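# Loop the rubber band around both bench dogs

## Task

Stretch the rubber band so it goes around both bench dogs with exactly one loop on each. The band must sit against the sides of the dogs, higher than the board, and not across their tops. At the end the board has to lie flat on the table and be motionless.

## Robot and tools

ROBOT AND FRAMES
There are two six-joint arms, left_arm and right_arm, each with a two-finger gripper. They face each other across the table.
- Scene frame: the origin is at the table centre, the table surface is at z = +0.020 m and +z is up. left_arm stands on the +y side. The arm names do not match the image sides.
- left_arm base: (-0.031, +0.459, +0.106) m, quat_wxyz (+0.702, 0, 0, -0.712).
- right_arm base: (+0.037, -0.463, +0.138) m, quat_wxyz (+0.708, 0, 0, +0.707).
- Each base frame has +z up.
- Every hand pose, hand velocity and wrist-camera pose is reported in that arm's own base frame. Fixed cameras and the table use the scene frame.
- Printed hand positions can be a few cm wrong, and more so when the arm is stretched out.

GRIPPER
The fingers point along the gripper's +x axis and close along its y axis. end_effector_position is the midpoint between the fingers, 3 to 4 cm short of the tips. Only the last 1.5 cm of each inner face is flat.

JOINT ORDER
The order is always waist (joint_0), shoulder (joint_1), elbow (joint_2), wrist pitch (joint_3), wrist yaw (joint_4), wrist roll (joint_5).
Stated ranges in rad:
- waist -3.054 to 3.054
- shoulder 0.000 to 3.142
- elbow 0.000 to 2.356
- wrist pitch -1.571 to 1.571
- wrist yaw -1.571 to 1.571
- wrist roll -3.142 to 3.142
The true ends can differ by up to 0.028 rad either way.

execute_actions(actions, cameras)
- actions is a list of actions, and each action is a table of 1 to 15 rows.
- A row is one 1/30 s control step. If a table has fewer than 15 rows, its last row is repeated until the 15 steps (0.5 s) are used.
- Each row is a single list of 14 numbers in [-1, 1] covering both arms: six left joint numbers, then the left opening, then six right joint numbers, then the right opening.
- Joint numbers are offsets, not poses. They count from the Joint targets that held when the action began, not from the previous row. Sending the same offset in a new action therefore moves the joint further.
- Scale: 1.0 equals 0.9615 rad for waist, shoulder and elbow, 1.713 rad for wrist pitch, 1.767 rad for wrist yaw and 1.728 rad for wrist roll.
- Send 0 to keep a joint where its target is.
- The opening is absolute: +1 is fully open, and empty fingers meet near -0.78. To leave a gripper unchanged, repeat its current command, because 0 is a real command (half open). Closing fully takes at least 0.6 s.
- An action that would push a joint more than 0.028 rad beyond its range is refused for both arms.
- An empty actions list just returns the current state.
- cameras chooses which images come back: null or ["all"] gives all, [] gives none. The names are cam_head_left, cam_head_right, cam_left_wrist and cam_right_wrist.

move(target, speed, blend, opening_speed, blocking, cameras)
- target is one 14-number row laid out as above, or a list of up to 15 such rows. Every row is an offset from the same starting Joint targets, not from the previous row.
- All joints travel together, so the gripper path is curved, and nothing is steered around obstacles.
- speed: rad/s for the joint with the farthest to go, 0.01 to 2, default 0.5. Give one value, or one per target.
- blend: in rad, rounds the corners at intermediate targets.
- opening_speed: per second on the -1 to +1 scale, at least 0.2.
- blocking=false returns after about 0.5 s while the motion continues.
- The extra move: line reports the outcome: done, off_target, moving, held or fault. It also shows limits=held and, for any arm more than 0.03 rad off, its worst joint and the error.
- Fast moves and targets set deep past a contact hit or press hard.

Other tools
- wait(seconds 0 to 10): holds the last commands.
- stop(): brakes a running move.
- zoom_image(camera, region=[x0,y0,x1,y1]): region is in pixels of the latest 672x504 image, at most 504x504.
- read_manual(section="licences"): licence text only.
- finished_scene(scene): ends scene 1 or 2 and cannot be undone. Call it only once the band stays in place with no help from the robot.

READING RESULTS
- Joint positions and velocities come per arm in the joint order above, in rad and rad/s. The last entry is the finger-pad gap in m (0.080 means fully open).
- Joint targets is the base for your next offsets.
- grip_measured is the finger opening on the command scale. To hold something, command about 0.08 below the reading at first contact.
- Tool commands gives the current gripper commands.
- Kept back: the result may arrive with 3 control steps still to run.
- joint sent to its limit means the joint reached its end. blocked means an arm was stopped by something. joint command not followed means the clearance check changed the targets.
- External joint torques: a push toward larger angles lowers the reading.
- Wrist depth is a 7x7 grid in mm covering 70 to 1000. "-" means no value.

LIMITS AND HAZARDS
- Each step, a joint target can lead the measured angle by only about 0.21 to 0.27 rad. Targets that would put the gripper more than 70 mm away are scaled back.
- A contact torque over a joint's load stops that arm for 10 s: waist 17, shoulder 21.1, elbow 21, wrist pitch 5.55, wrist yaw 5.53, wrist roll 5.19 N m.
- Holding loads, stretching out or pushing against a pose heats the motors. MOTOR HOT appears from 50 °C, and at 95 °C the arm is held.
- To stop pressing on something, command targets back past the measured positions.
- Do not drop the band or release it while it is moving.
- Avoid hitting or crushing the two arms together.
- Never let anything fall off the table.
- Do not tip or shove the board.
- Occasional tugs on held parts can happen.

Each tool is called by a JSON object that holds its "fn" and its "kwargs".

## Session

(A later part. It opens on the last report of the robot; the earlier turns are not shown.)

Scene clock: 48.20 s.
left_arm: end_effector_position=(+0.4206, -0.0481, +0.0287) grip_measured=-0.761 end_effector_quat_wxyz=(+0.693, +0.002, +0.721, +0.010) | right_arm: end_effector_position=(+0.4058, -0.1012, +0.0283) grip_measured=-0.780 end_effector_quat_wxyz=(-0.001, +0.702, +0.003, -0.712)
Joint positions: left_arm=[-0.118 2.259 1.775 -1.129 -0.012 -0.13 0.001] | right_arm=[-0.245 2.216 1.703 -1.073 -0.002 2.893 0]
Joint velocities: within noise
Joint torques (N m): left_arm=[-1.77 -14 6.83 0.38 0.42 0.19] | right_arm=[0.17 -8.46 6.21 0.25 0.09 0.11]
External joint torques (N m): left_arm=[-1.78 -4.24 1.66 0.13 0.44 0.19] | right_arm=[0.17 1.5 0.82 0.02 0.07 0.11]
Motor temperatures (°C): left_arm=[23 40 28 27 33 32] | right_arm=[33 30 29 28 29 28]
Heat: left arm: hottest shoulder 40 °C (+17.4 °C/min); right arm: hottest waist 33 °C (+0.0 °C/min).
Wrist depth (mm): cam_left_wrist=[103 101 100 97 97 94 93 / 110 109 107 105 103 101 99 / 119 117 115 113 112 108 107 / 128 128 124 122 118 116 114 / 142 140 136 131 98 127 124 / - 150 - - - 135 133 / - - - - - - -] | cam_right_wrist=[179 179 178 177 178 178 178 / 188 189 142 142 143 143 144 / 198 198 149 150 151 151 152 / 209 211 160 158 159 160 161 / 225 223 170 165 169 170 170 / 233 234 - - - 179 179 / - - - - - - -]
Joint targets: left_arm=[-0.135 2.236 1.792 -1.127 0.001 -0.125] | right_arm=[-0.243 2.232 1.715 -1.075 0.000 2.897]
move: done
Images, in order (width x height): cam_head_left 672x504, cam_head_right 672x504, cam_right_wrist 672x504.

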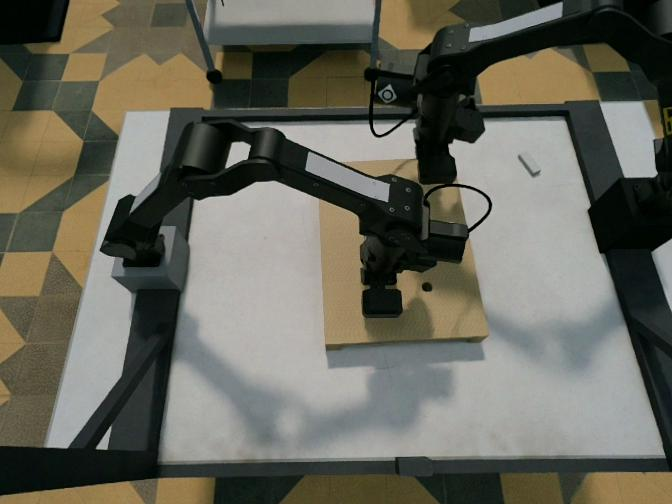

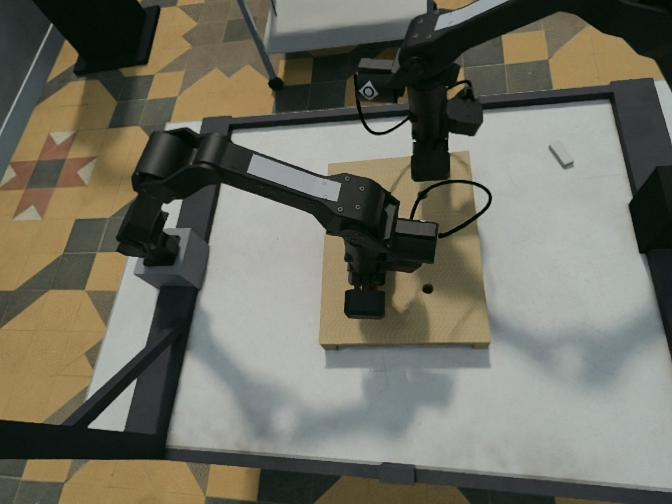

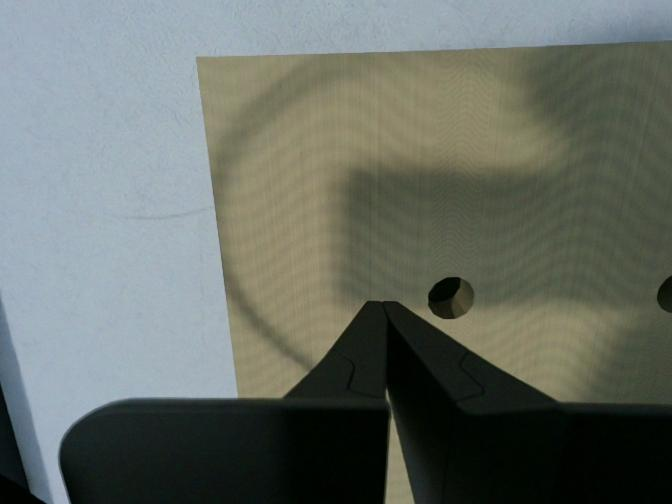

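{"fn": "move", "kwargs": {"target": [0,0,0,0,0,0,-1,0,0.0777,-0.0856,0.104,0,0,-1], "speed": 0.1, "cameras": ["cam_right_wrist"]}}

Scene clock: 50.67 s.
left_arm: end_effector_position=(+0.4206, -0.0481, +0.0287) grip_measured=-0.761 end_effector_quat_wxyz=(+0.693, +0.002, +0.721, +0.010) | right_arm: end_effector_position=(+0.4183, -0.1044, -0.0159) grip_measured=-0.780 end_effector_quat_wxyz=(+0.002, +0.716, +0.000, -0.698)
Joint positions: left_arm=[-0.118 2.259 1.775 -1.129 -0.012 -0.13 0.001] | right_arm=[-0.245 2.291 1.644 -0.899 -0.002 2.894 0]
Joint velocities: within noise
Joint torques (N m): left_arm=[-1.76 -14 6.83 0.38 0.42 0.18] | right_arm=[0.14 -8.76 3.69 0.54 0.08 0.11]
External joint torques (N m): left_arm=[-1.76 -4.32 1.66 0.1 0.44 0.18] | right_arm=[0.21 1.48 -1.54 0.25 0.06 0.11]
Motor temperatures (°C): left_arm=[23 41 29 27 33 32] | right_arm=[33 30 29 28 29 28]
Heat: left arm: hottest shoulder 41 °C (+17.8 °C/min); right arm: hottest waist 33 °C (+0.0 °C/min).
Wrist depth (mm): cam_left_wrist=[103 101 100 97 97 94 93 / 110 110 107 105 104 101 99 / 120 117 115 113 112 108 107 / 128 128 125 122 118 117 114 / 142 140 136 131 99 127 124 / - 150 - - - 135 133 / - - - - - - -] | cam_right_wrist=[139 93 93 93 93 93 93 / 145 143 99 98 99 99 99 / 154 152 105 104 103 105 105 / 164 164 111 111 111 111 112 / 178 176 119 116 116 122 119 / 186 187 - - - 126 126 / - - - - - - -]
Joint targets: left_arm=[-0.135 2.236 1.792 -1.127 0.001 -0.125] | right_arm=[-0.243 2.306 1.633 -0.897 0.000 2.897]
move: done
Images, in order (width x height): cam_right_wrist 672x504.

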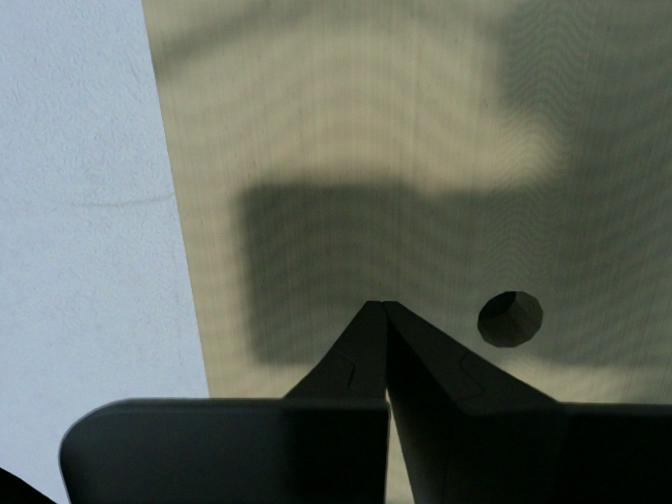

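{"fn": "execute_actions", "kwargs": {"actions": []}}

Scene clock: 51.30 s.
left_arm: end_effector_position=(+0.4206, -0.0481, +0.0287) grip_measured=-0.761 end_effector_quat_wxyz=(+0.693, +0.002, +0.721, +0.010) | right_arm: end_effector_position=(+0.4184, -0.1044, -0.0159) grip_measured=-0.780 end_effector_quat_wxyz=(+0.002, +0.716, +0.000, -0.698)
Joint positions: left_arm=[-0.118 2.259 1.775 -1.129 -0.012 -0.13 0.001] | right_arm=[-0.245 2.291 1.644 -0.898 -0.002 2.894 0]
Joint velocities: within noise
Joint torques (N m): left_arm=[-1.77 -14.01 6.82 0.38 0.42 0.18] | right_arm=[0.14 -8.74 3.7 0.54 0.08 0.11]
External joint torques (N m): left_arm=[-1.69 -4.32 1.7 0.14 0.43 0.18] | right_arm=[0.17 1.5 -1.53 0.24 0.06 0.11]
Motor temperatures (°C): left_arm=[23 41 29 27 33 32] | right_arm=[33 30 29 28 29 28]
Heat: left arm: hottest shoulder 41 °C (+17.5 °C/min); right arm: hottest waist 33 °C (+0.0 °C/min).
Wrist depth (mm): cam_left_wrist=[103 101 100 98 97 94 93 / 110 110 107 105 104 101 99 / 119 117 115 113 112 108 107 / 128 128 124 122 118 117 114 / 142 140 136 131 98 127 124 / - 150 - - - 135 133 / - - - - - - -] | cam_right_wrist=[139 93 93 93 93 93 93 / 145 143 99 98 99 98 98 / 154 152 105 104 103 104 105 / 164 164 111 111 111 111 111 / 178 176 119 116 116 122 120 / 186 186 - - - 126 126 / - - - - - - -]
Joint targets: left_arm=[-0.135 2.236 1.792 -1.127 0.001 -0.125] | right_arm=[-0.243 2.306 1.633 -0.897 0.000 2.897]
Tool commands: left_gripper/opening=-1.0 right_gripper/opening=-1.0

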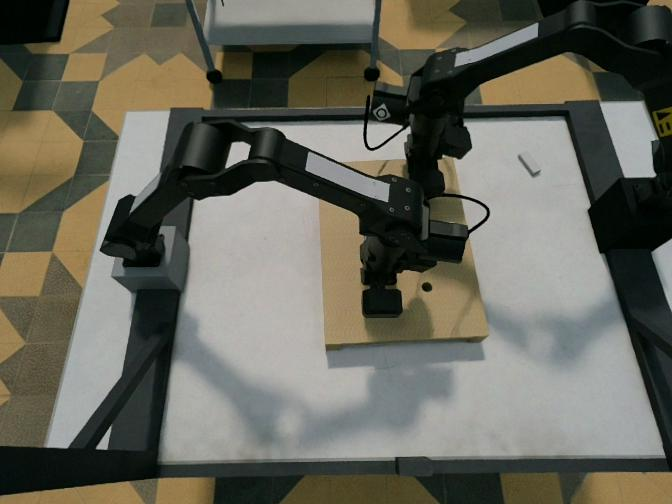

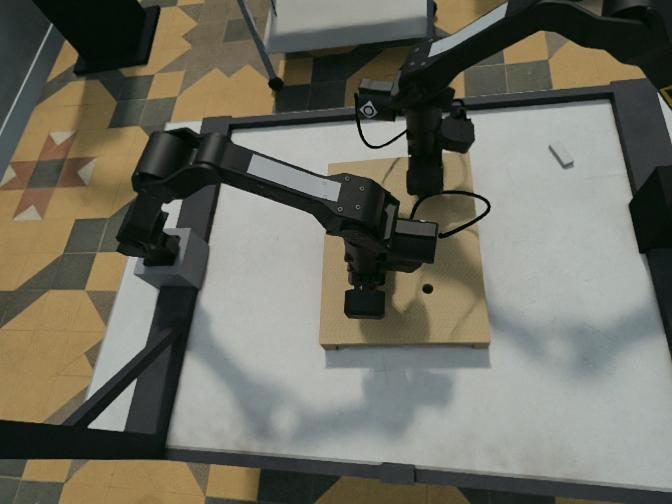

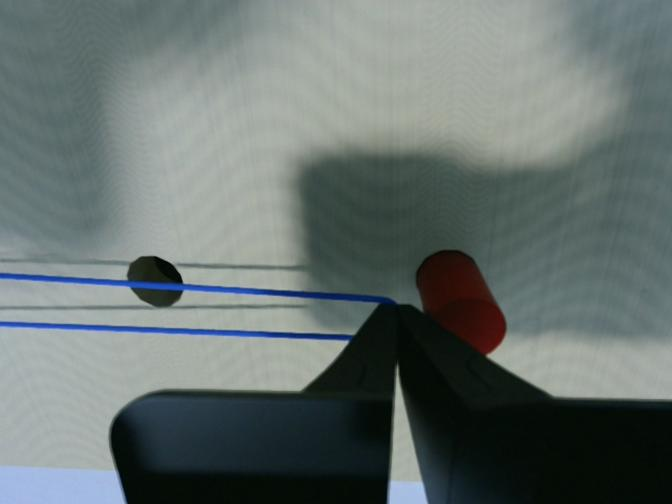

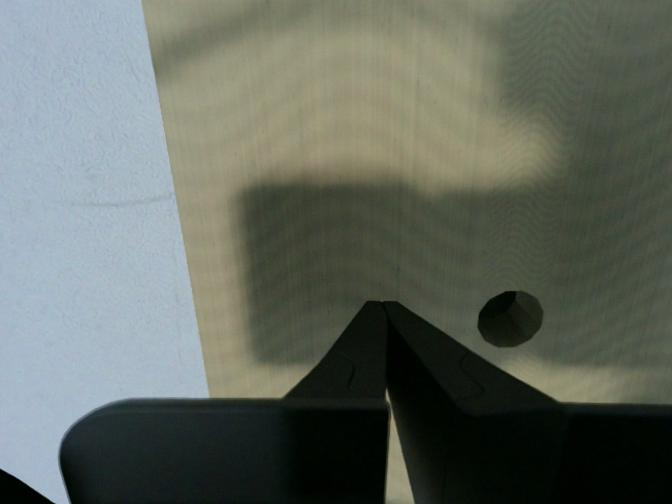

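{"fn": "execute_actions", "kwargs": {"actions": [[[0,0,0,0,0,0,-1,0,0.012,-0.0122,0.0136,0,0,-1]]], "cameras": []}}

{"fn": "execute_actions", "kwargs": {"actions": [[[0,0,0,0,0,0,-1,0,0.016,-0.0163,0.018,0,0,-1]]], "cameras": ["cam_right_wrist"]}}

Scene clock: 53.60 s.
left_arm: end_effector_position=(+0.4206, -0.0481, +0.0287) grip_measured=-0.761 end_effector_quat_wxyz=(+0.693, +0.002, +0.721, +0.010) | right_arm: end_effector_position=(+0.4180, -0.1043, -0.0239) grip_measured=-0.780 end_effector_quat_wxyz=(+0.002, +0.715, +0.000, -0.699)
Joint positions: left_arm=[-0.118 2.259 1.775 -1.129 -0.012 -0.13 0.001] | right_arm=[-0.245 2.303 1.631 -0.876 -0.002 2.894 0]
Joint velocities: within noise
Joint torques (N m): left_arm=[-1.76 -14 6.83 0.38 0.42 0.18] | right_arm=[0.14 -8.89 3.71 0.53 0.09 0.11]
External joint torques (N m): left_arm=[-1.84 -4.23 1.62 0.11 0.44 0.18] | right_arm=[0.01 1.45 -1.49 0.25 0.08 0.11]
Motor temperatures (°C): left_arm=[23 42 29 27 33 32] | right_arm=[33 30 28 28 29 28]
Heat: left arm: hottest shoulder 42 °C (+17.9 °C/min); right arm: hottest waist 33 °C (+0.0 °C/min).
Wrist depth (mm): cam_left_wrist=[103 101 100 97 97 95 93 / 110 110 107 105 104 101 99 / 120 117 115 113 112 108 107 / 128 128 125 122 118 117 114 / 142 140 136 131 98 127 124 / - 149 - - - 135 133 / - - - - - - -] | cam_right_wrist=[130 87 86 86 86 86 86 / 136 89 91 91 91 91 90 / - 144 96 96 95 96 98 / 155 153 102 102 103 103 103 / 166 164 110 107 107 112 110 / 176 176 116 - - 117 117 / - - - - - - -]
Joint targets: left_arm=[-0.135 2.236 1.792 -1.127 0.001 -0.125] | right_arm=[-0.243 2.318 1.621 -0.874 0.000 2.897]
Kept back: 3 steps.
Step readings (joint positions of left_arm | right_arm):
0: [-0.118 2.259 1.775 -1.129 -0.012 -0.130] | [-0.245 2.291 1.644 -0.898 -0.002 2.894]
1: [-0.118 2.259 1.775 -1.129 -0.012 -0.130] | [-0.245 2.292 1.642 -0.894 -0.002 2.894]
2: [-0.118 2.259 1.775 -1.129 -0.012 -0.130] | [-0.245 2.293 1.639 -0.886 -0.002 2.894]
4: [-0.118 2.259 1.775 -1.129 -0.012 -0.130] | [-0.245 2.297 1.636 -0.880 -0.002 2.894]
8: [-0.118 2.259 1.775 -1.129 -0.012 -0.130] | [-0.245 2.303 1.631 -0.877 -0.002 2.894]
No camera images: "cameras" was empty.

Scene clock: 54.10 s.
left_arm: end_effector_position=(+0.4206, -0.0481, +0.0287) grip_measured=-0.761 end_effector_quat_wxyz=(+0.693, +0.002, +0.721, +0.010) | right_arm: end_effector_position=(+0.4193, -0.1046, -0.0268) grip_measured=-0.780 end_effector_quat_wxyz=(+0.003, +0.719, -0.001, -0.695)
Joint positions: left_arm=[-0.118 2.259 1.775 -1.129 -0.012 -0.13 0.001] | right_arm=[-0.245 2.305 1.622 -0.854 -0.002 2.894 0]
Joint velocities: within noise
Joint torques (N m): left_arm=[-1.75 -14.01 6.82 0.38 0.42 0.18] | right_arm=[0.14 -7.33 3.08 1.21 0.08 0.11]
External joint torques (N m): left_arm=[-1.77 -4.27 1.64 0.12 0.44 0.18] | right_arm=[0.16 2.93 -2.07 0.91 0.07 0.11]
Motor temperatures (°C): left_arm=[23 42 29 27 33 32] | right_arm=[33 31 28 28 29 28]
Heat: left arm: hottest shoulder 42 °C (+17.7 °C/min); right arm: hottest waist 33 °C (+0.0 °C/min).
Wrist depth (mm): cam_left_wrist=[103 101 100 97 97 95 93 / 110 110 107 105 104 101 99 / 120 117 115 113 112 108 107 / 128 128 125 122 118 117 114 / 142 140 136 131 98 127 124 / - 150 - - - 135 133 / - - - - - - -] | cam_right_wrist=[129 86 84 84 84 84 84 / 135 133 89 89 89 89 89 / - 145 95 95 94 95 96 / 157 153 101 101 102 102 102 / 167 166 109 107 106 112 109 / 177 177 114 - - 116 116 / - - - - - - -]
Joint targets: left_arm=[-0.135 2.236 1.792 -1.127 0.001 -0.125] | right_arm=[-0.243 2.333 1.606 -0.843 0.000 2.897]
Kept back: 3 steps.
Step readings (joint positions of left_arm | right_arm):
0: [-0.118 2.259 1.775 -1.129 -0.012 -0.130] | [-0.245 2.303 1.631 -0.876 -0.002 2.894]
1: [-0.118 2.259 1.775 -1.129 -0.012 -0.130] | [-0.245 2.305 1.629 -0.869 -0.002 2.894]
2: [-0.118 2.259 1.775 -1.129 -0.012 -0.130] | [-0.245 2.305 1.626 -0.863 -0.002 2.894]
4: [-0.118 2.259 1.775 -1.129 -0.012 -0.130] | [-0.245 2.305 1.624 -0.856 -0.002 2.894]
8: [-0.118 2.259 1.775 -1.129 -0.012 -0.130] | [-0.245 2.305 1.623 -0.854 -0.002 2.894]
Images, in order (width x height): cam_right_wrist 672x504.

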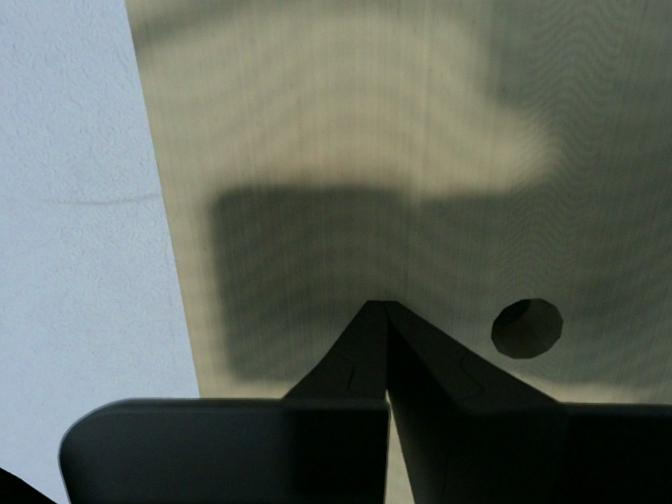

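{"fn": "execute_actions", "kwargs": {"actions": [[[0,0,0,0,0,0,-1,0,0.018,-0.018,0.02,0,0,-1]]], "cameras": []}}

{"fn": "execute_actions", "kwargs": {"actions": [[[0,0,0,0,0,0,-1,0,0.018,-0.018,0.02,0,0,-1]]], "cameras": ["cam_right_wrist"]}}

Scene clock: 54.60 s.
left_arm: end_effector_position=(+0.4205, -0.0492, +0.0287) grip_measured=-0.761 end_effector_quat_wxyz=(+0.693, +0.003, +0.721, +0.009) | right_arm: end_effector_position=(+0.4214, -0.1046, -0.0293) grip_measured=-0.780 end_effector_quat_wxyz=(+0.005, +0.724, -0.002, -0.690)
Joint positions: left_arm=[-0.121 2.259 1.775 -1.129 -0.012 -0.13 0.001] | right_arm=[-0.244 2.306 1.612 -0.829 -0.002 2.894 0]
Joint velocities: within noise
Joint torques (N m): left_arm=[-1.55 -14.01 6.83 0.38 0.42 0.17] | right_arm=[0.01 -5.29 2.4 1.86 0.08 0.11]
External joint torques (N m): left_arm=[-1.59 -4.44 1.77 0.14 0.43 0.17] | right_arm=[-0.01 4.97 -2.75 1.53 0.08 0.11]
Motor temperatures (°C): left_arm=[23 42 29 27 33 32] | right_arm=[33 31 28 28 29 28]
Heat: left arm: hottest shoulder 42 °C (+17.6 °C/min); right arm: hottest waist 33 °C (+0.0 °C/min).
Wrist depth (mm): cam_left_wrist=[103 100 100 97 97 94 93 / 110 109 107 105 104 101 99 / 120 117 115 113 111 108 107 / 130 128 124 122 118 116 114 / 143 140 135 131 99 127 124 / - 150 - - - 135 133 / - - - - - - -] | cam_right_wrist=[128 84 83 83 83 82 83 / 136 - 88 88 88 88 88 / - 143 94 94 94 94 94 / 156 154 101 101 101 101 101 / 168 168 109 107 106 112 109 / 180 179 114 - - 116 116 / - - - - - - -]
Joint targets: left_arm=[-0.135 2.236 1.792 -1.127 0.001 -0.125] | right_arm=[-0.244 2.350 1.588 -0.809 0.000 2.897]
Kept back: 3 steps.
Step readings (joint positions of left_arm | right_arm):
0: [-0.118 2.259 1.775 -1.129 -0.012 -0.130] | [-0.245 2.305 1.622 -0.854 -0.002 2.894]
1: [-0.118 2.259 1.775 -1.129 -0.012 -0.130] | [-0.245 2.306 1.619 -0.850 -0.002 2.894]
2: [-0.118 2.259 1.775 -1.129 -0.012 -0.130] | [-0.245 2.306 1.615 -0.845 -0.002 2.894]
4: [-0.119 2.259 1.775 -1.129 -0.012 -0.130] | [-0.245 2.306 1.612 -0.838 -0.002 2.894]
8: [-0.121 2.259 1.775 -1.129 -0.012 -0.130] | [-0.244 2.306 1.612 -0.829 -0.002 2.894]
No camera images: "cameras" was empty.

Scene clock: 55.10 s.
left_arm: end_effector_position=(+0.4204, -0.0500, +0.0287) grip_measured=-0.761 end_effector_quat_wxyz=(+0.693, +0.004, +0.721, +0.009) | right_arm: end_effector_position=(+0.4246, -0.1048, -0.0312) grip_measured=-0.780 end_effector_quat_wxyz=(+0.007, +0.730, -0.003, -0.683)
Joint positions: left_arm=[-0.123 2.259 1.775 -1.129 -0.012 -0.13 0.001] | right_arm=[-0.243 2.305 1.601 -0.798 -0.003 2.894 0]
Joint velocities: within noise
Joint torques (N m): left_arm=[-1.33 -14.01 6.82 0.38 0.42 0.18] | right_arm=[-0.07 -3.1 1.83 2.13 0.1 0.11]
External joint torques (N m): left_arm=[-1.31 -4.25 1.67 0.14 0.44 0.18] | right_arm=[-0.15 7.19 -3.36 1.77 0.1 0.11]
Motor temperatures (°C): left_arm=[23 42 29 27 33 32] | right_arm=[33 31 28 28 29 28]
Heat: left arm: hottest shoulder 42 °C (+17.4 °C/min); right arm: hottest waist 33 °C (+0.0 °C/min).
Wrist depth (mm): cam_left_wrist=[102 101 100 97 97 94 93 / 110 110 107 105 104 101 99 / 119 116 115 113 111 108 107 / 130 129 124 122 118 117 114 / 141 138 135 131 99 127 124 / - 150 - - - 135 133 / - - - - - - -] | cam_right_wrist=[128 83 82 82 81 80 81 / 135 - 87 87 87 87 86 / - 142 94 93 93 93 93 / 159 154 101 101 100 100 100 / 170 170 110 108 105 112 108 / 182 182 116 - - 116 116 / - - - - - - -]
Joint targets: left_arm=[-0.135 2.236 1.792 -1.127 0.001 -0.125] | right_arm=[-0.243 2.368 1.571 -0.775 0.000 2.897]
Kept back: 3 steps.
Step readings (joint positions of left_arm | right_arm):
0: [-0.121 2.259 1.775 -1.129 -0.012 -0.130] | [-0.244 2.306 1.612 -0.829 -0.002 2.894]
1: [-0.121 2.259 1.775 -1.129 -0.012 -0.130] | [-0.244 2.306 1.608 -0.824 -0.002 2.894]
2: [-0.121 2.259 1.775 -1.129 -0.012 -0.130] | [-0.244 2.306 1.604 -0.818 -0.002 2.894]
4: [-0.122 2.259 1.775 -1.129 -0.012 -0.130] | [-0.243 2.305 1.601 -0.807 -0.003 2.894]
8: [-0.123 2.259 1.775 -1.129 -0.012 -0.130] | [-0.243 2.305 1.601 -0.798 -0.003 2.894]
Images, in order (width x height): cam_right_wrist 672x504.

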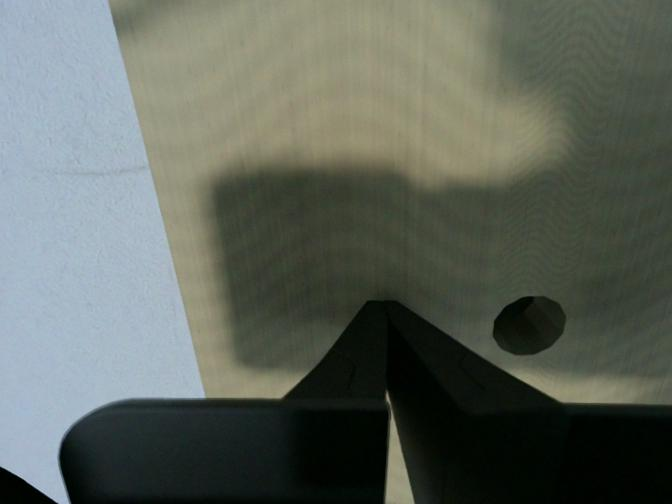

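{"fn": "move", "kwargs": {"target": [[0,-0.0316,-0.0228,-0.0048,0,0,-1,0,0,0,0,0,0,-1],[-0.104,0.0142,0.053,-0.0216,0,-0.052,-1,0,0,0,0,0,0,-1]], "speed": 0.15}}

Scene clock: 56.80 s.
left_arm: end_effector_position=(+0.4191, -0.0921, +0.0465) grip_measured=-0.761 end_effector_quat_wxyz=(+0.703, +0.009, +0.712, +0.002) | right_arm: end_effector_position=(+0.4247, -0.1049, -0.0310) grip_measured=-0.780 end_effector_quat_wxyz=(+0.007, +0.731, -0.003, -0.683)
Joint positions: left_arm=[-0.221 2.243 1.822 -1.165 -0.013 -0.21 0.001] | right_arm=[-0.243 2.305 1.601 -0.797 -0.003 2.894 0]
Joint velocities: within noise
Joint torques (N m): left_arm=[-1.52 -10.63 7.33 0.38 0.43 -0.15] | right_arm=[-0.07 -3.09 1.81 2.14 0.1 0.11]
External joint torques (N m): left_arm=[-1.52 -0.91 2.1 0.1 0.45 -0.15] | right_arm=[-0.06 7.17 -3.32 1.79 0.08 0.11]
Motor temperatures (°C): left_arm=[23 43 29 27 33 32] | right_arm=[33 30 28 29 29 28]
Heat: left arm: hottest shoulder 43 °C (+18.0 °C/min); right arm: hottest waist 33 °C (+0.0 °C/min).
Wrist depth (mm): cam_left_wrist=[120 119 116 114 113 112 112 / - 126 125 123 120 118 155 / 138 136 134 131 128 126 169 / 153 147 144 138 138 135 181 / 163 160 156 119 145 146 197 / - 171 167 - - 154 210 / - - - - - - -] | cam_right_wrist=[128 83 82 82 81 80 81 / 135 - 87 87 87 87 86 / - 143 94 93 93 93 93 / 159 154 101 101 101 100 100 / 170 169 109 107 105 112 108 / 182 182 116 - - 116 116 / - - - - - - -]
Joint targets: left_arm=[-0.235 2.250 1.843 -1.164 0.000 -0.215] | right_arm=[-0.243 2.368 1.571 -0.774 0.000 2.897]
move: off_target (right_arm); right_arm: the shoulder is farthest, 0.063 rad from its target

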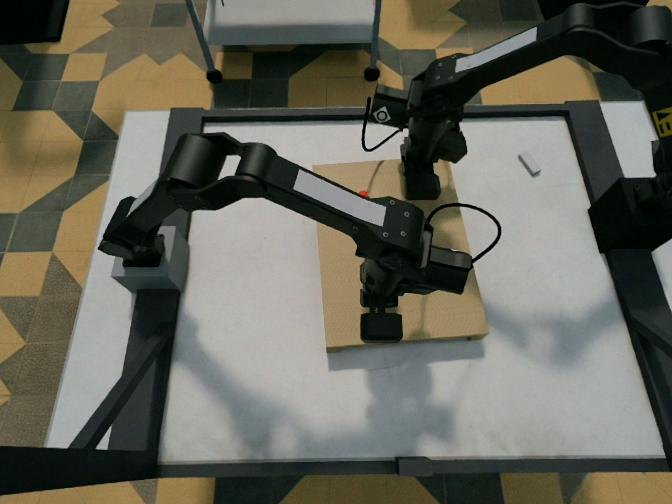

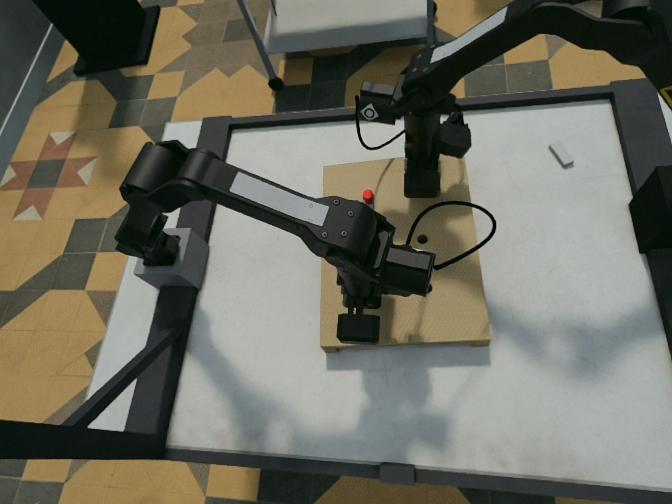

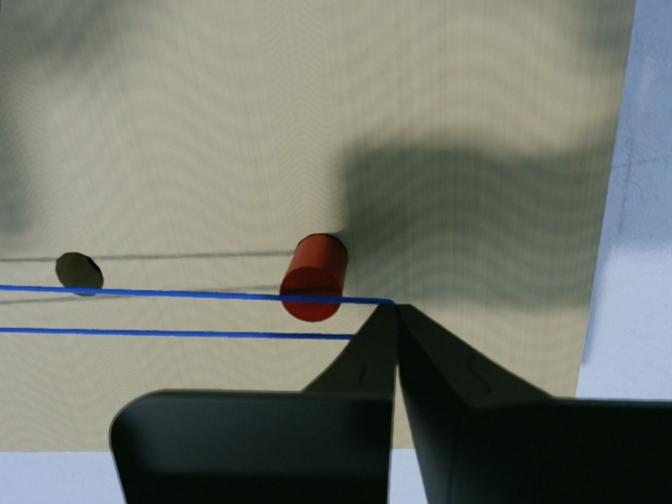

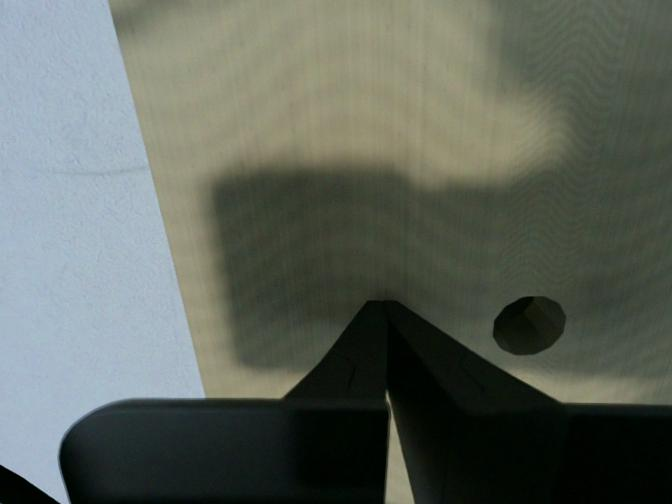

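{"fn": "move", "kwargs": {"target": [[-0.024,0,0,0,0,-0.012,-1,0,0,0,0,0,0,-1],[-0.024,0.0379,-0.0727,0.0622,0,-0.012,-1,0,0,0,0,0,0,-1]], "speed": 0.1}}

Scene clock: 58.87 s.
left_arm: end_effector_position=(+0.4255, -0.1026, +0.0239) grip_measured=-0.761 end_effector_quat_wxyz=(+0.713, +0.009, +0.701, +0.001) | right_arm: end_effector_position=(+0.4246, -0.1048, -0.0311) grip_measured=-0.780 end_effector_quat_wxyz=(+0.007, +0.731, -0.003, -0.683)
Joint positions: left_arm=[-0.242 2.273 1.781 -1.066 -0.017 -0.231 0.001] | right_arm=[-0.243 2.305 1.6 -0.797 -0.003 2.894 0]
Joint velocities: within noise
Joint torques (N m): left_arm=[-1.66 -10.03 4.18 0.93 0.56 -0.16] | right_arm=[-0.08 -3.08 1.82 2.14 0.1 0.11]
External joint torques (N m): left_arm=[-1.64 -0.13 -1.08 0.57 0.58 -0.16] | right_arm=[-0.01 7.2 -3.36 1.77 0.08 0.11]
Motor temperatures (°C): left_arm=[23 43 29 27 33 32] | right_arm=[33 30 28 29 29 28]
Heat: left arm: hottest shoulder 43 °C (+17.3 °C/min); right arm: hottest waist 33 °C (+0.0 °C/min).
Wrist depth (mm): cam_left_wrist=[102 100 99 96 96 94 94 / 108 107 105 103 101 100 101 / 117 114 111 109 108 106 148 / 123 123 120 118 116 112 160 / 133 130 113 122 120 121 172 / - - - - - 127 183 / - - - - - - -] | cam_right_wrist=[128 83 82 82 81 80 81 / 135 - 87 87 87 87 86 / - 143 93 93 93 93 93 / 159 154 101 101 100 100 100 / 170 169 110 108 105 112 108 / 182 182 115 - - 116 116 / - - - - - - -]
Joint targets: left_arm=[-0.258 2.286 1.773 -1.057 0.001 -0.235] | right_arm=[-0.243 2.368 1.571 -0.774 0.000 2.897]
move: off_target (right_arm); right_arm: the shoulder is farthest, 0.063 rad from its target

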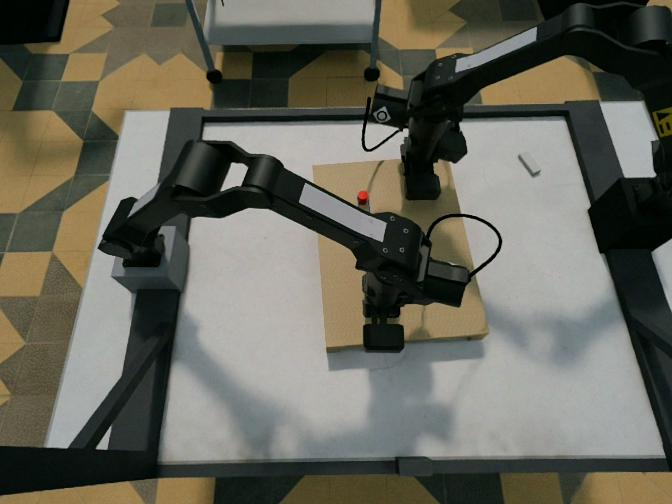

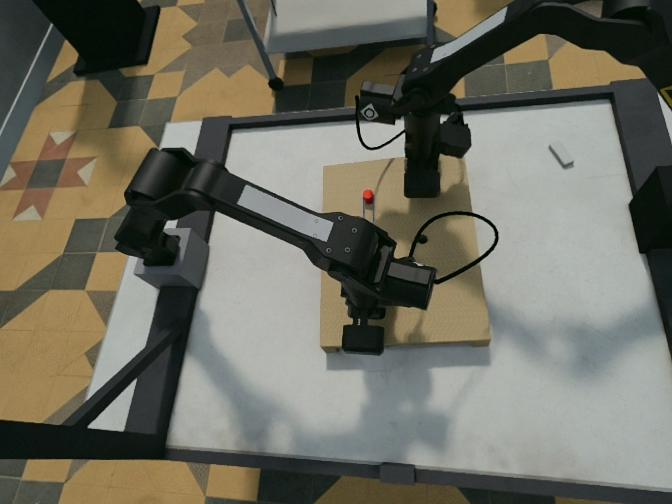

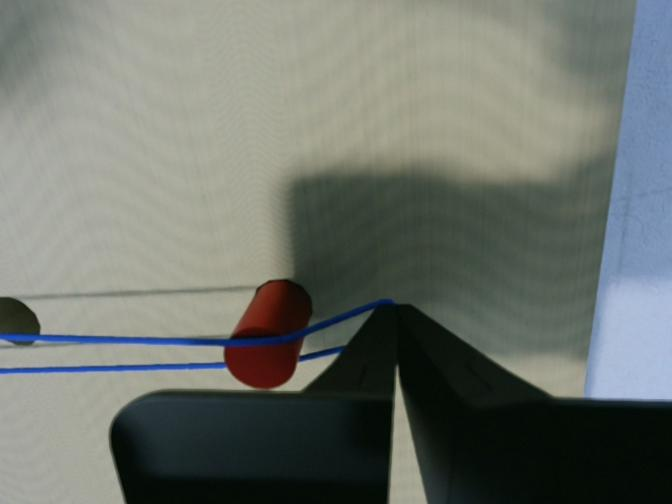

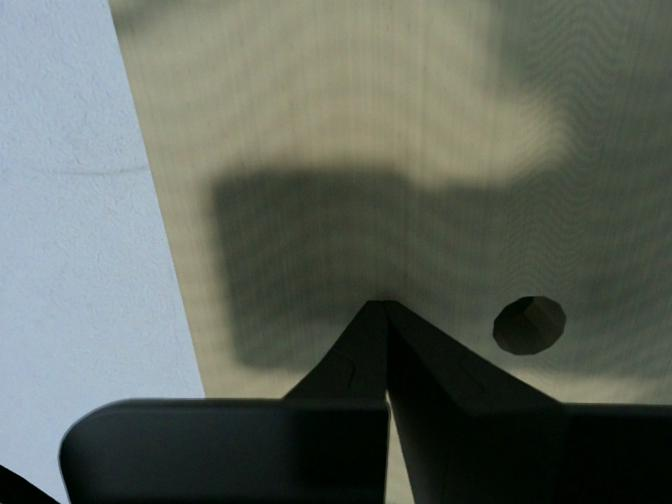

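{"fn": "zoom_image", "kwargs": {"camera": "cam_left_wrist", "region": [150, 240, 420, 420]}}

Scaled by 1.867.

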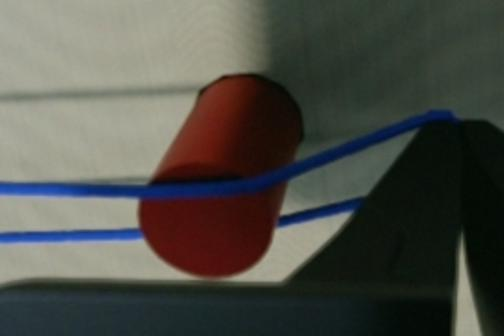

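{"fn": "move", "kwargs": {"target": [0.003,0.0396,0.0484,-0.0053,0,0,-1,0,0,0,0,0,0,-1], "speed": 0.1, "cameras": ["cam_left_wrist"]}}

{"fn": "zoom_image", "kwargs": {"camera": "cam_left_wrist", "region": [150, 240, 420, 420]}}

Scene clock: 60.23 s.
left_arm: end_effector_position=(+0.4274, -0.1024, +0.0145) grip_measured=-0.761 end_effector_quat_wxyz=(+0.706, +0.010, +0.708, +0.003) | right_arm: end_effector_position=(+0.4246, -0.1048, -0.0311) grip_measured=-0.780 end_effector_quat_wxyz=(+0.007, +0.731, -0.003, -0.683)
Joint positions: left_arm=[-0.241 2.308 1.803 -1.072 -0.017 -0.231 0.001] | right_arm=[-0.243 2.305 1.6 -0.797 -0.003 2.894 0]
Joint velocities: within noise
Joint torques (N m): left_arm=[-1.52 -9.81 6.84 0.68 0.57 -0.16] | right_arm=[-0.07 -3.07 1.8 2.13 0.1 0.11]
External joint torques (N m): left_arm=[-1.53 0.26 1.61 0.35 0.6 -0.15] | right_arm=[-0.06 7.1 -3.29 1.78 0.08 0.11]
Motor temperatures (°C): left_arm=[23 43 29 27 33 32] | right_arm=[33 30 28 30 29 28]
Heat: left arm: hottest shoulder 43 °C (+17.2 °C/min); right arm: hottest waist 33 °C (+0.0 °C/min).
Wrist depth (mm): cam_left_wrist=[- 91 91 88 88 85 84 / 99 97 95 93 92 90 89 / 106 106 103 101 97 96 96 / 114 112 110 107 105 102 102 / 126 121 115 114 110 110 162 / - - - - - 117 171 / - - - - - - -] | cam_right_wrist=[128 83 82 81 81 80 81 / 135 - 87 87 87 87 87 / - 143 94 93 93 93 93 / 159 154 101 101 100 100 100 / 169 170 110 107 105 112 108 / 182 182 116 - - 116 116 / - - - - - - -]
Joint targets: left_arm=[-0.256 2.324 1.820 -1.066 0.001 -0.235] | right_arm=[-0.243 2.368 1.571 -0.774 0.000 2.897]
move: off_target (right_arm); right_arm: the shoulder is farthest, 0.063 rad from its target
Images, in order (width x height): cam_left_wrist 672x504.

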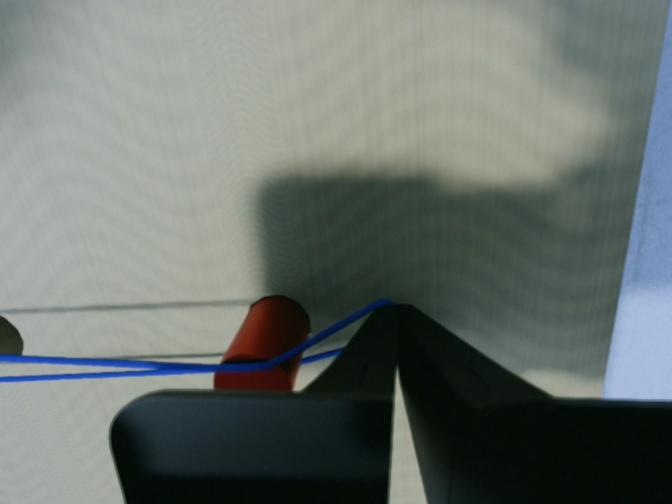

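Scaled by 1.867.

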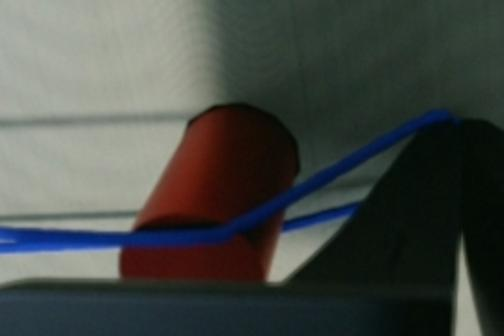

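{"fn": "move", "kwargs": {"target": [0.004,0.0495,0.06,-0.0067,0,0,-1,0,0,0,0,0,0,-1], "speed": 0.1, "cameras": ["cam_left_wrist"]}}

{"fn": "zoom_image", "kwargs": {"camera": "cam_left_wrist", "region": [150, 240, 420, 420]}}

Scene clock: 61.30 s.
left_arm: end_effector_position=(+0.4344, -0.1038, +0.0124) grip_measured=-0.761 end_effector_quat_wxyz=(+0.704, +0.009, +0.710, +0.003) | right_arm: end_effector_position=(+0.4275, -0.1051, -0.0309) grip_measured=-0.780 end_effector_quat_wxyz=(+0.008, +0.735, -0.004, -0.678)
Joint positions: left_arm=[-0.239 2.345 1.859 -1.096 -0.014 -0.231 0.001] | right_arm=[-0.242 2.305 1.6 -0.784 -0.004 2.894 0]
Joint velocities: within noise
Joint torques (N m): left_arm=[-1.29 -8.79 7.13 1.66 0.48 -0.15] | right_arm=[-0.17 -3.11 1.83 1.23 0.11 0.11]
External joint torques (N m): left_arm=[-1.28 1.31 2.02 1.38 0.5 -0.15] | right_arm=[-0.19 7.17 -3.32 0.86 0.1 0.11]
Motor temperatures (°C): left_arm=[23 43 29 27 33 32] | right_arm=[33 30 28 30 29 28]
Heat: left arm: hottest shoulder 43 °C (+17.2 °C/min); right arm: hottest waist 33 °C (+0.0 °C/min).
Wrist depth (mm): cam_left_wrist=[- 89 89 86 85 84 84 / 97 96 93 91 91 88 88 / 104 105 101 99 95 95 94 / 112 110 108 105 103 101 101 / 124 119 113 114 108 108 159 / - 128 - - - 115 170 / - - - - - - -] | cam_right_wrist=[- 82 81 81 80 79 80 / 135 85 88 86 86 86 86 / - 96 93 93 92 92 92 / 159 154 101 100 100 100 99 / 171 170 110 106 105 112 108 / 184 184 116 - - 116 116 / - - - - - - -]
Joint targets: left_arm=[-0.252 2.372 1.877 -1.078 0.001 -0.236] | right_arm=[-0.244 2.368 1.571 -0.774 0.000 2.897]
move: off_target (right_arm); right_arm: the shoulder is farthest, 0.063 rad from its target
Images, in order (width x height): cam_left_wrist 672x504.

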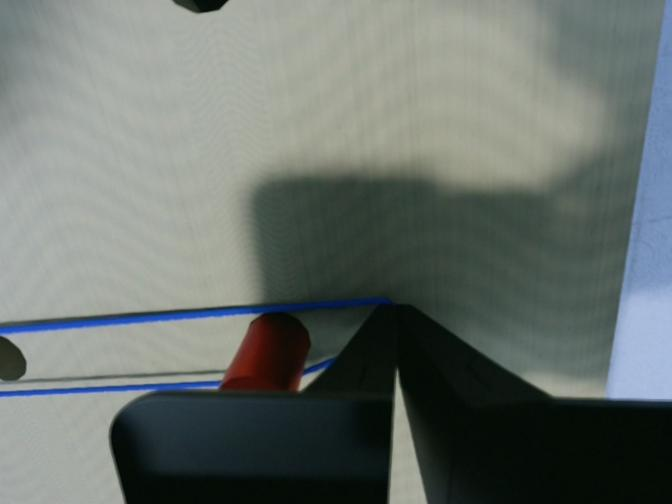

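Scaled by 1.867.

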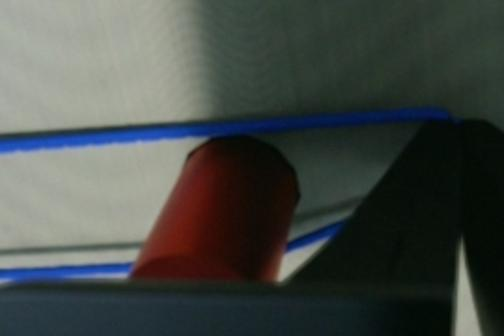

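{"fn": "move", "kwargs": {"target": [-0.1186,-0.0388,-0.1057,0.0388,-0.1703,-0.066,-1,0,0,0,0,0,0,-1], "speed": 0.15}}

{"fn": "zoom_image", "kwargs": {"camera": "cam_left_wrist", "region": [150, 240, 420, 420]}}

Scene clock: 64.57 s.
left_arm: end_effector_position=(+0.4311, -0.1134, +0.0102) grip_measured=-0.761 end_effector_quat_wxyz=(+0.738, +0.106, +0.660, +0.096) | right_arm: end_effector_position=(+0.4275, -0.1051, -0.0309) grip_measured=-0.780 end_effector_quat_wxyz=(+0.008, +0.735, -0.004, -0.678)
Joint positions: left_arm=[-0.36 2.328 1.789 -1.027 -0.307 -0.345 0.001] | right_arm=[-0.242 2.305 1.6 -0.784 -0.004 2.894 0]
Joint velocities: within noise
Joint torques (N m): left_arm=[-0.64 -10.93 3.47 1.52 0.05 -0.18] | right_arm=[-0.17 -3.11 1.82 1.23 0.11 0.11]
External joint torques (N m): left_arm=[-0.64 -0.78 -1.73 1.18 0.26 -0.17] | right_arm=[-0.16 7.22 -3.39 0.84 0.1 0.11]
Motor temperatures (°C): left_arm=[23 43 29 28 33 32] | right_arm=[33 30 28 30 29 28]
Heat: left arm: hottest shoulder 43 °C (+16.1 °C/min); right arm: hottest waist 33 °C (+0.0 °C/min).
Wrist depth (mm): cam_left_wrist=[128 120 111 98 94 85 79 / 135 125 114 105 96 88 83 / 145 134 118 109 99 93 87 / 155 141 126 115 105 95 91 / 169 150 130 119 105 102 95 / - 159 - - - - 100 / - - - - - - -] | cam_right_wrist=[- 82 81 81 81 79 80 / 135 84 88 86 86 86 86 / - 96 93 93 93 92 92 / 159 154 101 100 100 100 99 / 171 170 110 106 105 112 108 / 184 184 116 - - 116 116 / - - - - - - -]
Joint targets: left_arm=[-0.366 2.334 1.775 -1.011 -0.300 -0.350] | right_arm=[-0.244 2.368 1.571 -0.774 0.000 2.897]
move: off_target (right_arm); right_arm: the shoulder is farthest, 0.063 rad from its target

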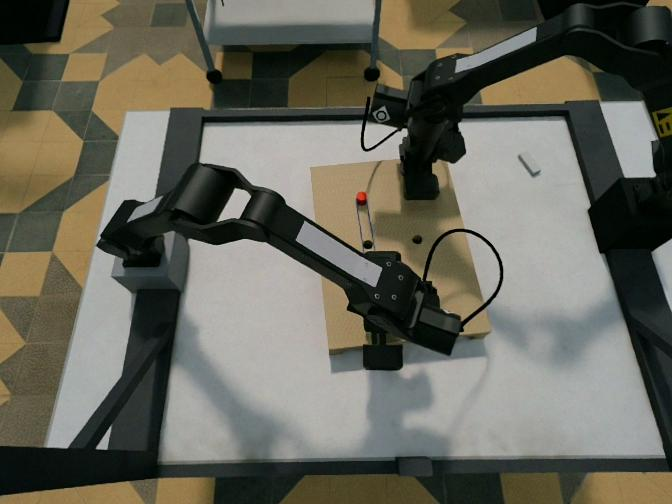

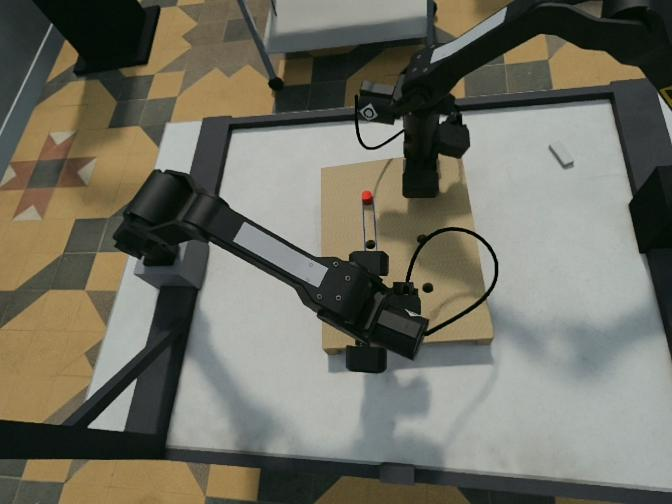

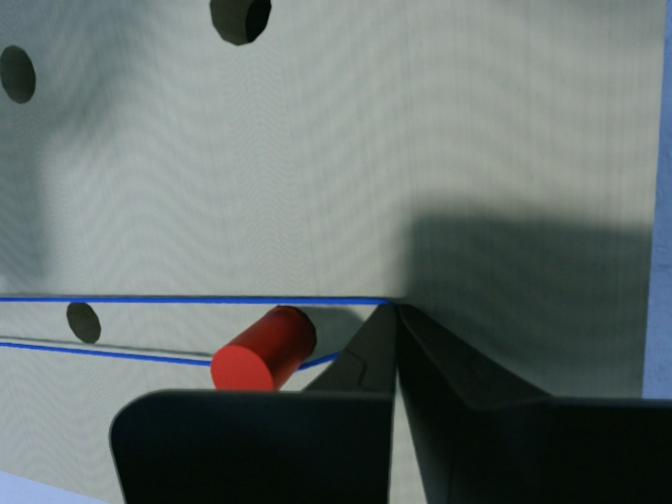

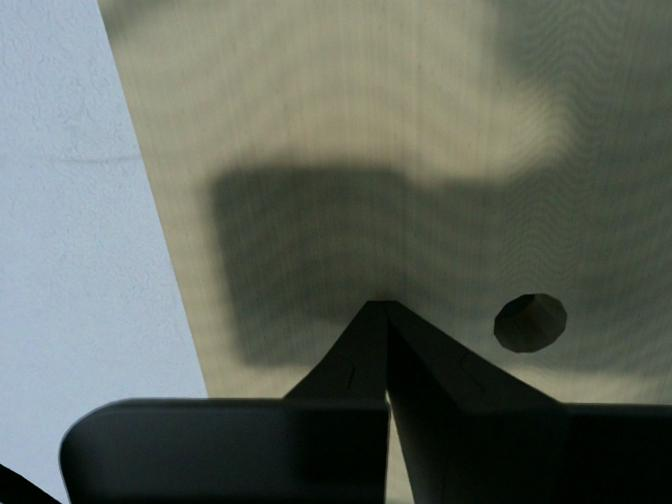

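Scaled by 1.867.

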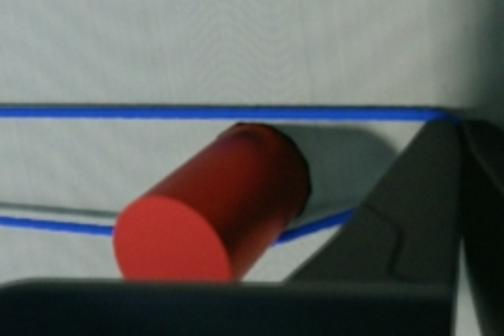

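{"fn": "move", "kwargs": {"target": [0,0.0085,-0.009,0.0095,0,0,-1,0,0,0,0,0,0,-1], "speed": 0.1, "cameras": []}}

{"fn": "move", "kwargs": {"target": [0,0,0,0,0,0,-0.66,0,0,0,0,0,0,-1], "opening_speed": 0.3, "cameras": ["cam_left_wrist","cam_head_right"]}}

{"fn": "zoom_image", "kwargs": {"camera": "cam_left_wrist", "region": [150, 240, 420, 420]}}

Scene clock: 65.43 s.
left_arm: end_effector_position=(+0.4309, -0.1135, +0.0092) grip_measured=-0.761 end_effector_quat_wxyz=(+0.739, +0.107, +0.658, +0.096) | right_arm: end_effector_position=(+0.4275, -0.1051, -0.0309) grip_measured=-0.780 end_effector_quat_wxyz=(+0.008, +0.735, -0.004, -0.678)
Joint positions: left_arm=[-0.361 2.326 1.781 -1.019 -0.31 -0.345 0.001] | right_arm=[-0.242 2.305 1.6 -0.784 -0.004 2.894 0]
Joint velocities: within noise
Joint torques (N m): left_arm=[-0.56 -9.7 3.44 2.03 0.13 -0.18] | right_arm=[-0.17 -3.12 1.83 1.23 0.12 0.1]
External joint torques (N m): left_arm=[-0.61 0.29 -1.69 1.69 0.33 -0.17] | right_arm=[-0.16 7.07 -3.29 0.86 0.1 0.1]
Motor temperatures (°C): left_arm=[23 43 29 28 33 32] | right_arm=[33 30 28 30 29 28]
Heat: left arm: hottest shoulder 43 °C (+16.2 °C/min); right arm: hottest waist 33 °C (+0.0 °C/min).
Wrist depth (mm): cam_left_wrist=[128 120 111 98 94 85 80 / 136 125 114 105 96 88 83 / 145 134 118 109 100 93 87 / 155 141 126 115 104 95 91 / 167 150 130 119 105 101 95 / - 159 - - - - 100 / - - - - - - -] | cam_right_wrist=[- 82 81 81 81 79 80 / 135 85 88 86 86 86 86 / - 96 93 93 93 92 92 / 159 154 101 101 100 100 99 / 171 171 110 106 105 112 108 / 184 184 116 - - 117 116 / - - - - - - -]
Joint targets: left_arm=[-0.366 2.343 1.767 -0.995 -0.300 -0.349] | right_arm=[-0.244 2.368 1.571 -0.774 0.000 2.897]
move: off_target (right_arm); right_arm: the shoulder is farthest, 0.063 rad from its target
No camera images: "cameras" was empty.

Scene clock: 66.83 s.
left_arm: end_effector_position=(+0.4311, -0.1124, +0.0095) grip_measured=-0.666 end_effector_quat_wxyz=(+0.739, +0.109, +0.657, +0.099) | right_arm: end_effector_position=(+0.4275, -0.1051, -0.0309) grip_measured=-0.780 end_effector_quat_wxyz=(+0.008, +0.735, -0.004, -0.678)
Joint positions: left_arm=[-0.361 2.325 1.78 -1.017 -0.317 -0.345 0.005] | right_arm=[-0.242 2.305 1.6 -0.784 -0.004 2.894 0]
Joint velocities: within noise
Joint torques (N m): left_arm=[-0.56 -9.62 3.62 2 0.36 -0.18] | right_arm=[-0.15 -3.1 1.84 1.23 0.12 0.11]
External joint torques (N m): left_arm=[-0.6 0.46 -1.53 1.67 0.57 -0.17] | right_arm=[-0.14 7.22 -3.37 0.84 0.1 0.11]
Motor temperatures (°C): left_arm=[23 43 29 28 33 32] | right_arm=[33 30 28 30 29 28]
Heat: left arm: hottest shoulder 43 °C (+15.0 °C/min); right arm: hottest waist 33 °C (+0.0 °C/min).
Wrist depth (mm): cam_left_wrist=[130 121 113 99 94 86 79 / 137 127 115 106 96 89 84 / 147 135 119 109 100 93 87 / 156 143 127 115 105 96 91 / 168 150 133 119 105 101 93 / - 159 - - 89 - 100 / - - - - 123 - -] | cam_right_wrist=[- 82 81 81 81 79 80 / 135 84 88 86 86 86 86 / - 96 93 93 92 92 92 / 159 154 101 101 100 100 99 / 171 170 110 106 105 113 108 / 184 183 116 - - 117 116 / - - - - - - -]
Joint targets: left_arm=[-0.366 2.343 1.767 -0.995 -0.300 -0.349] | right_arm=[-0.244 2.368 1.571 -0.774 0.000 2.897]
move: off_target (right_arm); right_arm: the shoulder is farthest, 0.063 rad from its target
Images, in order (width x height): cam_head_right 672x504, cam_left_wrist 672x504.

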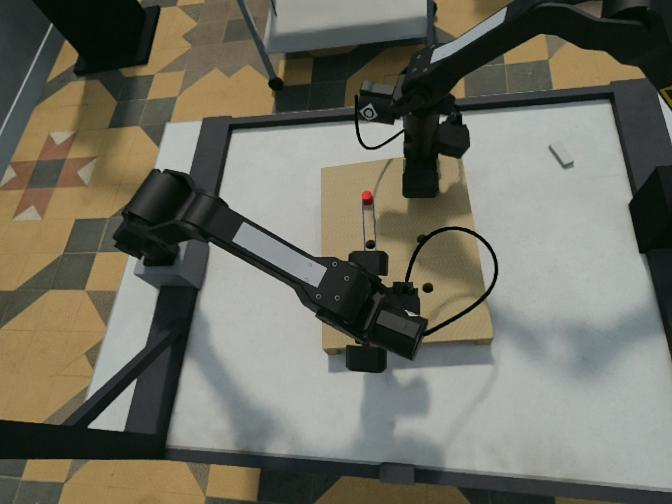

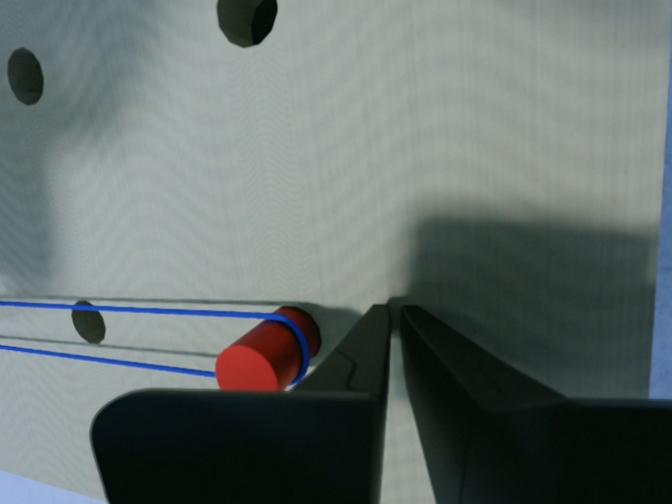

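Scaled by 1.867.

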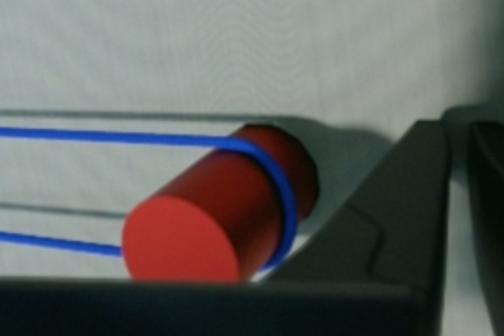

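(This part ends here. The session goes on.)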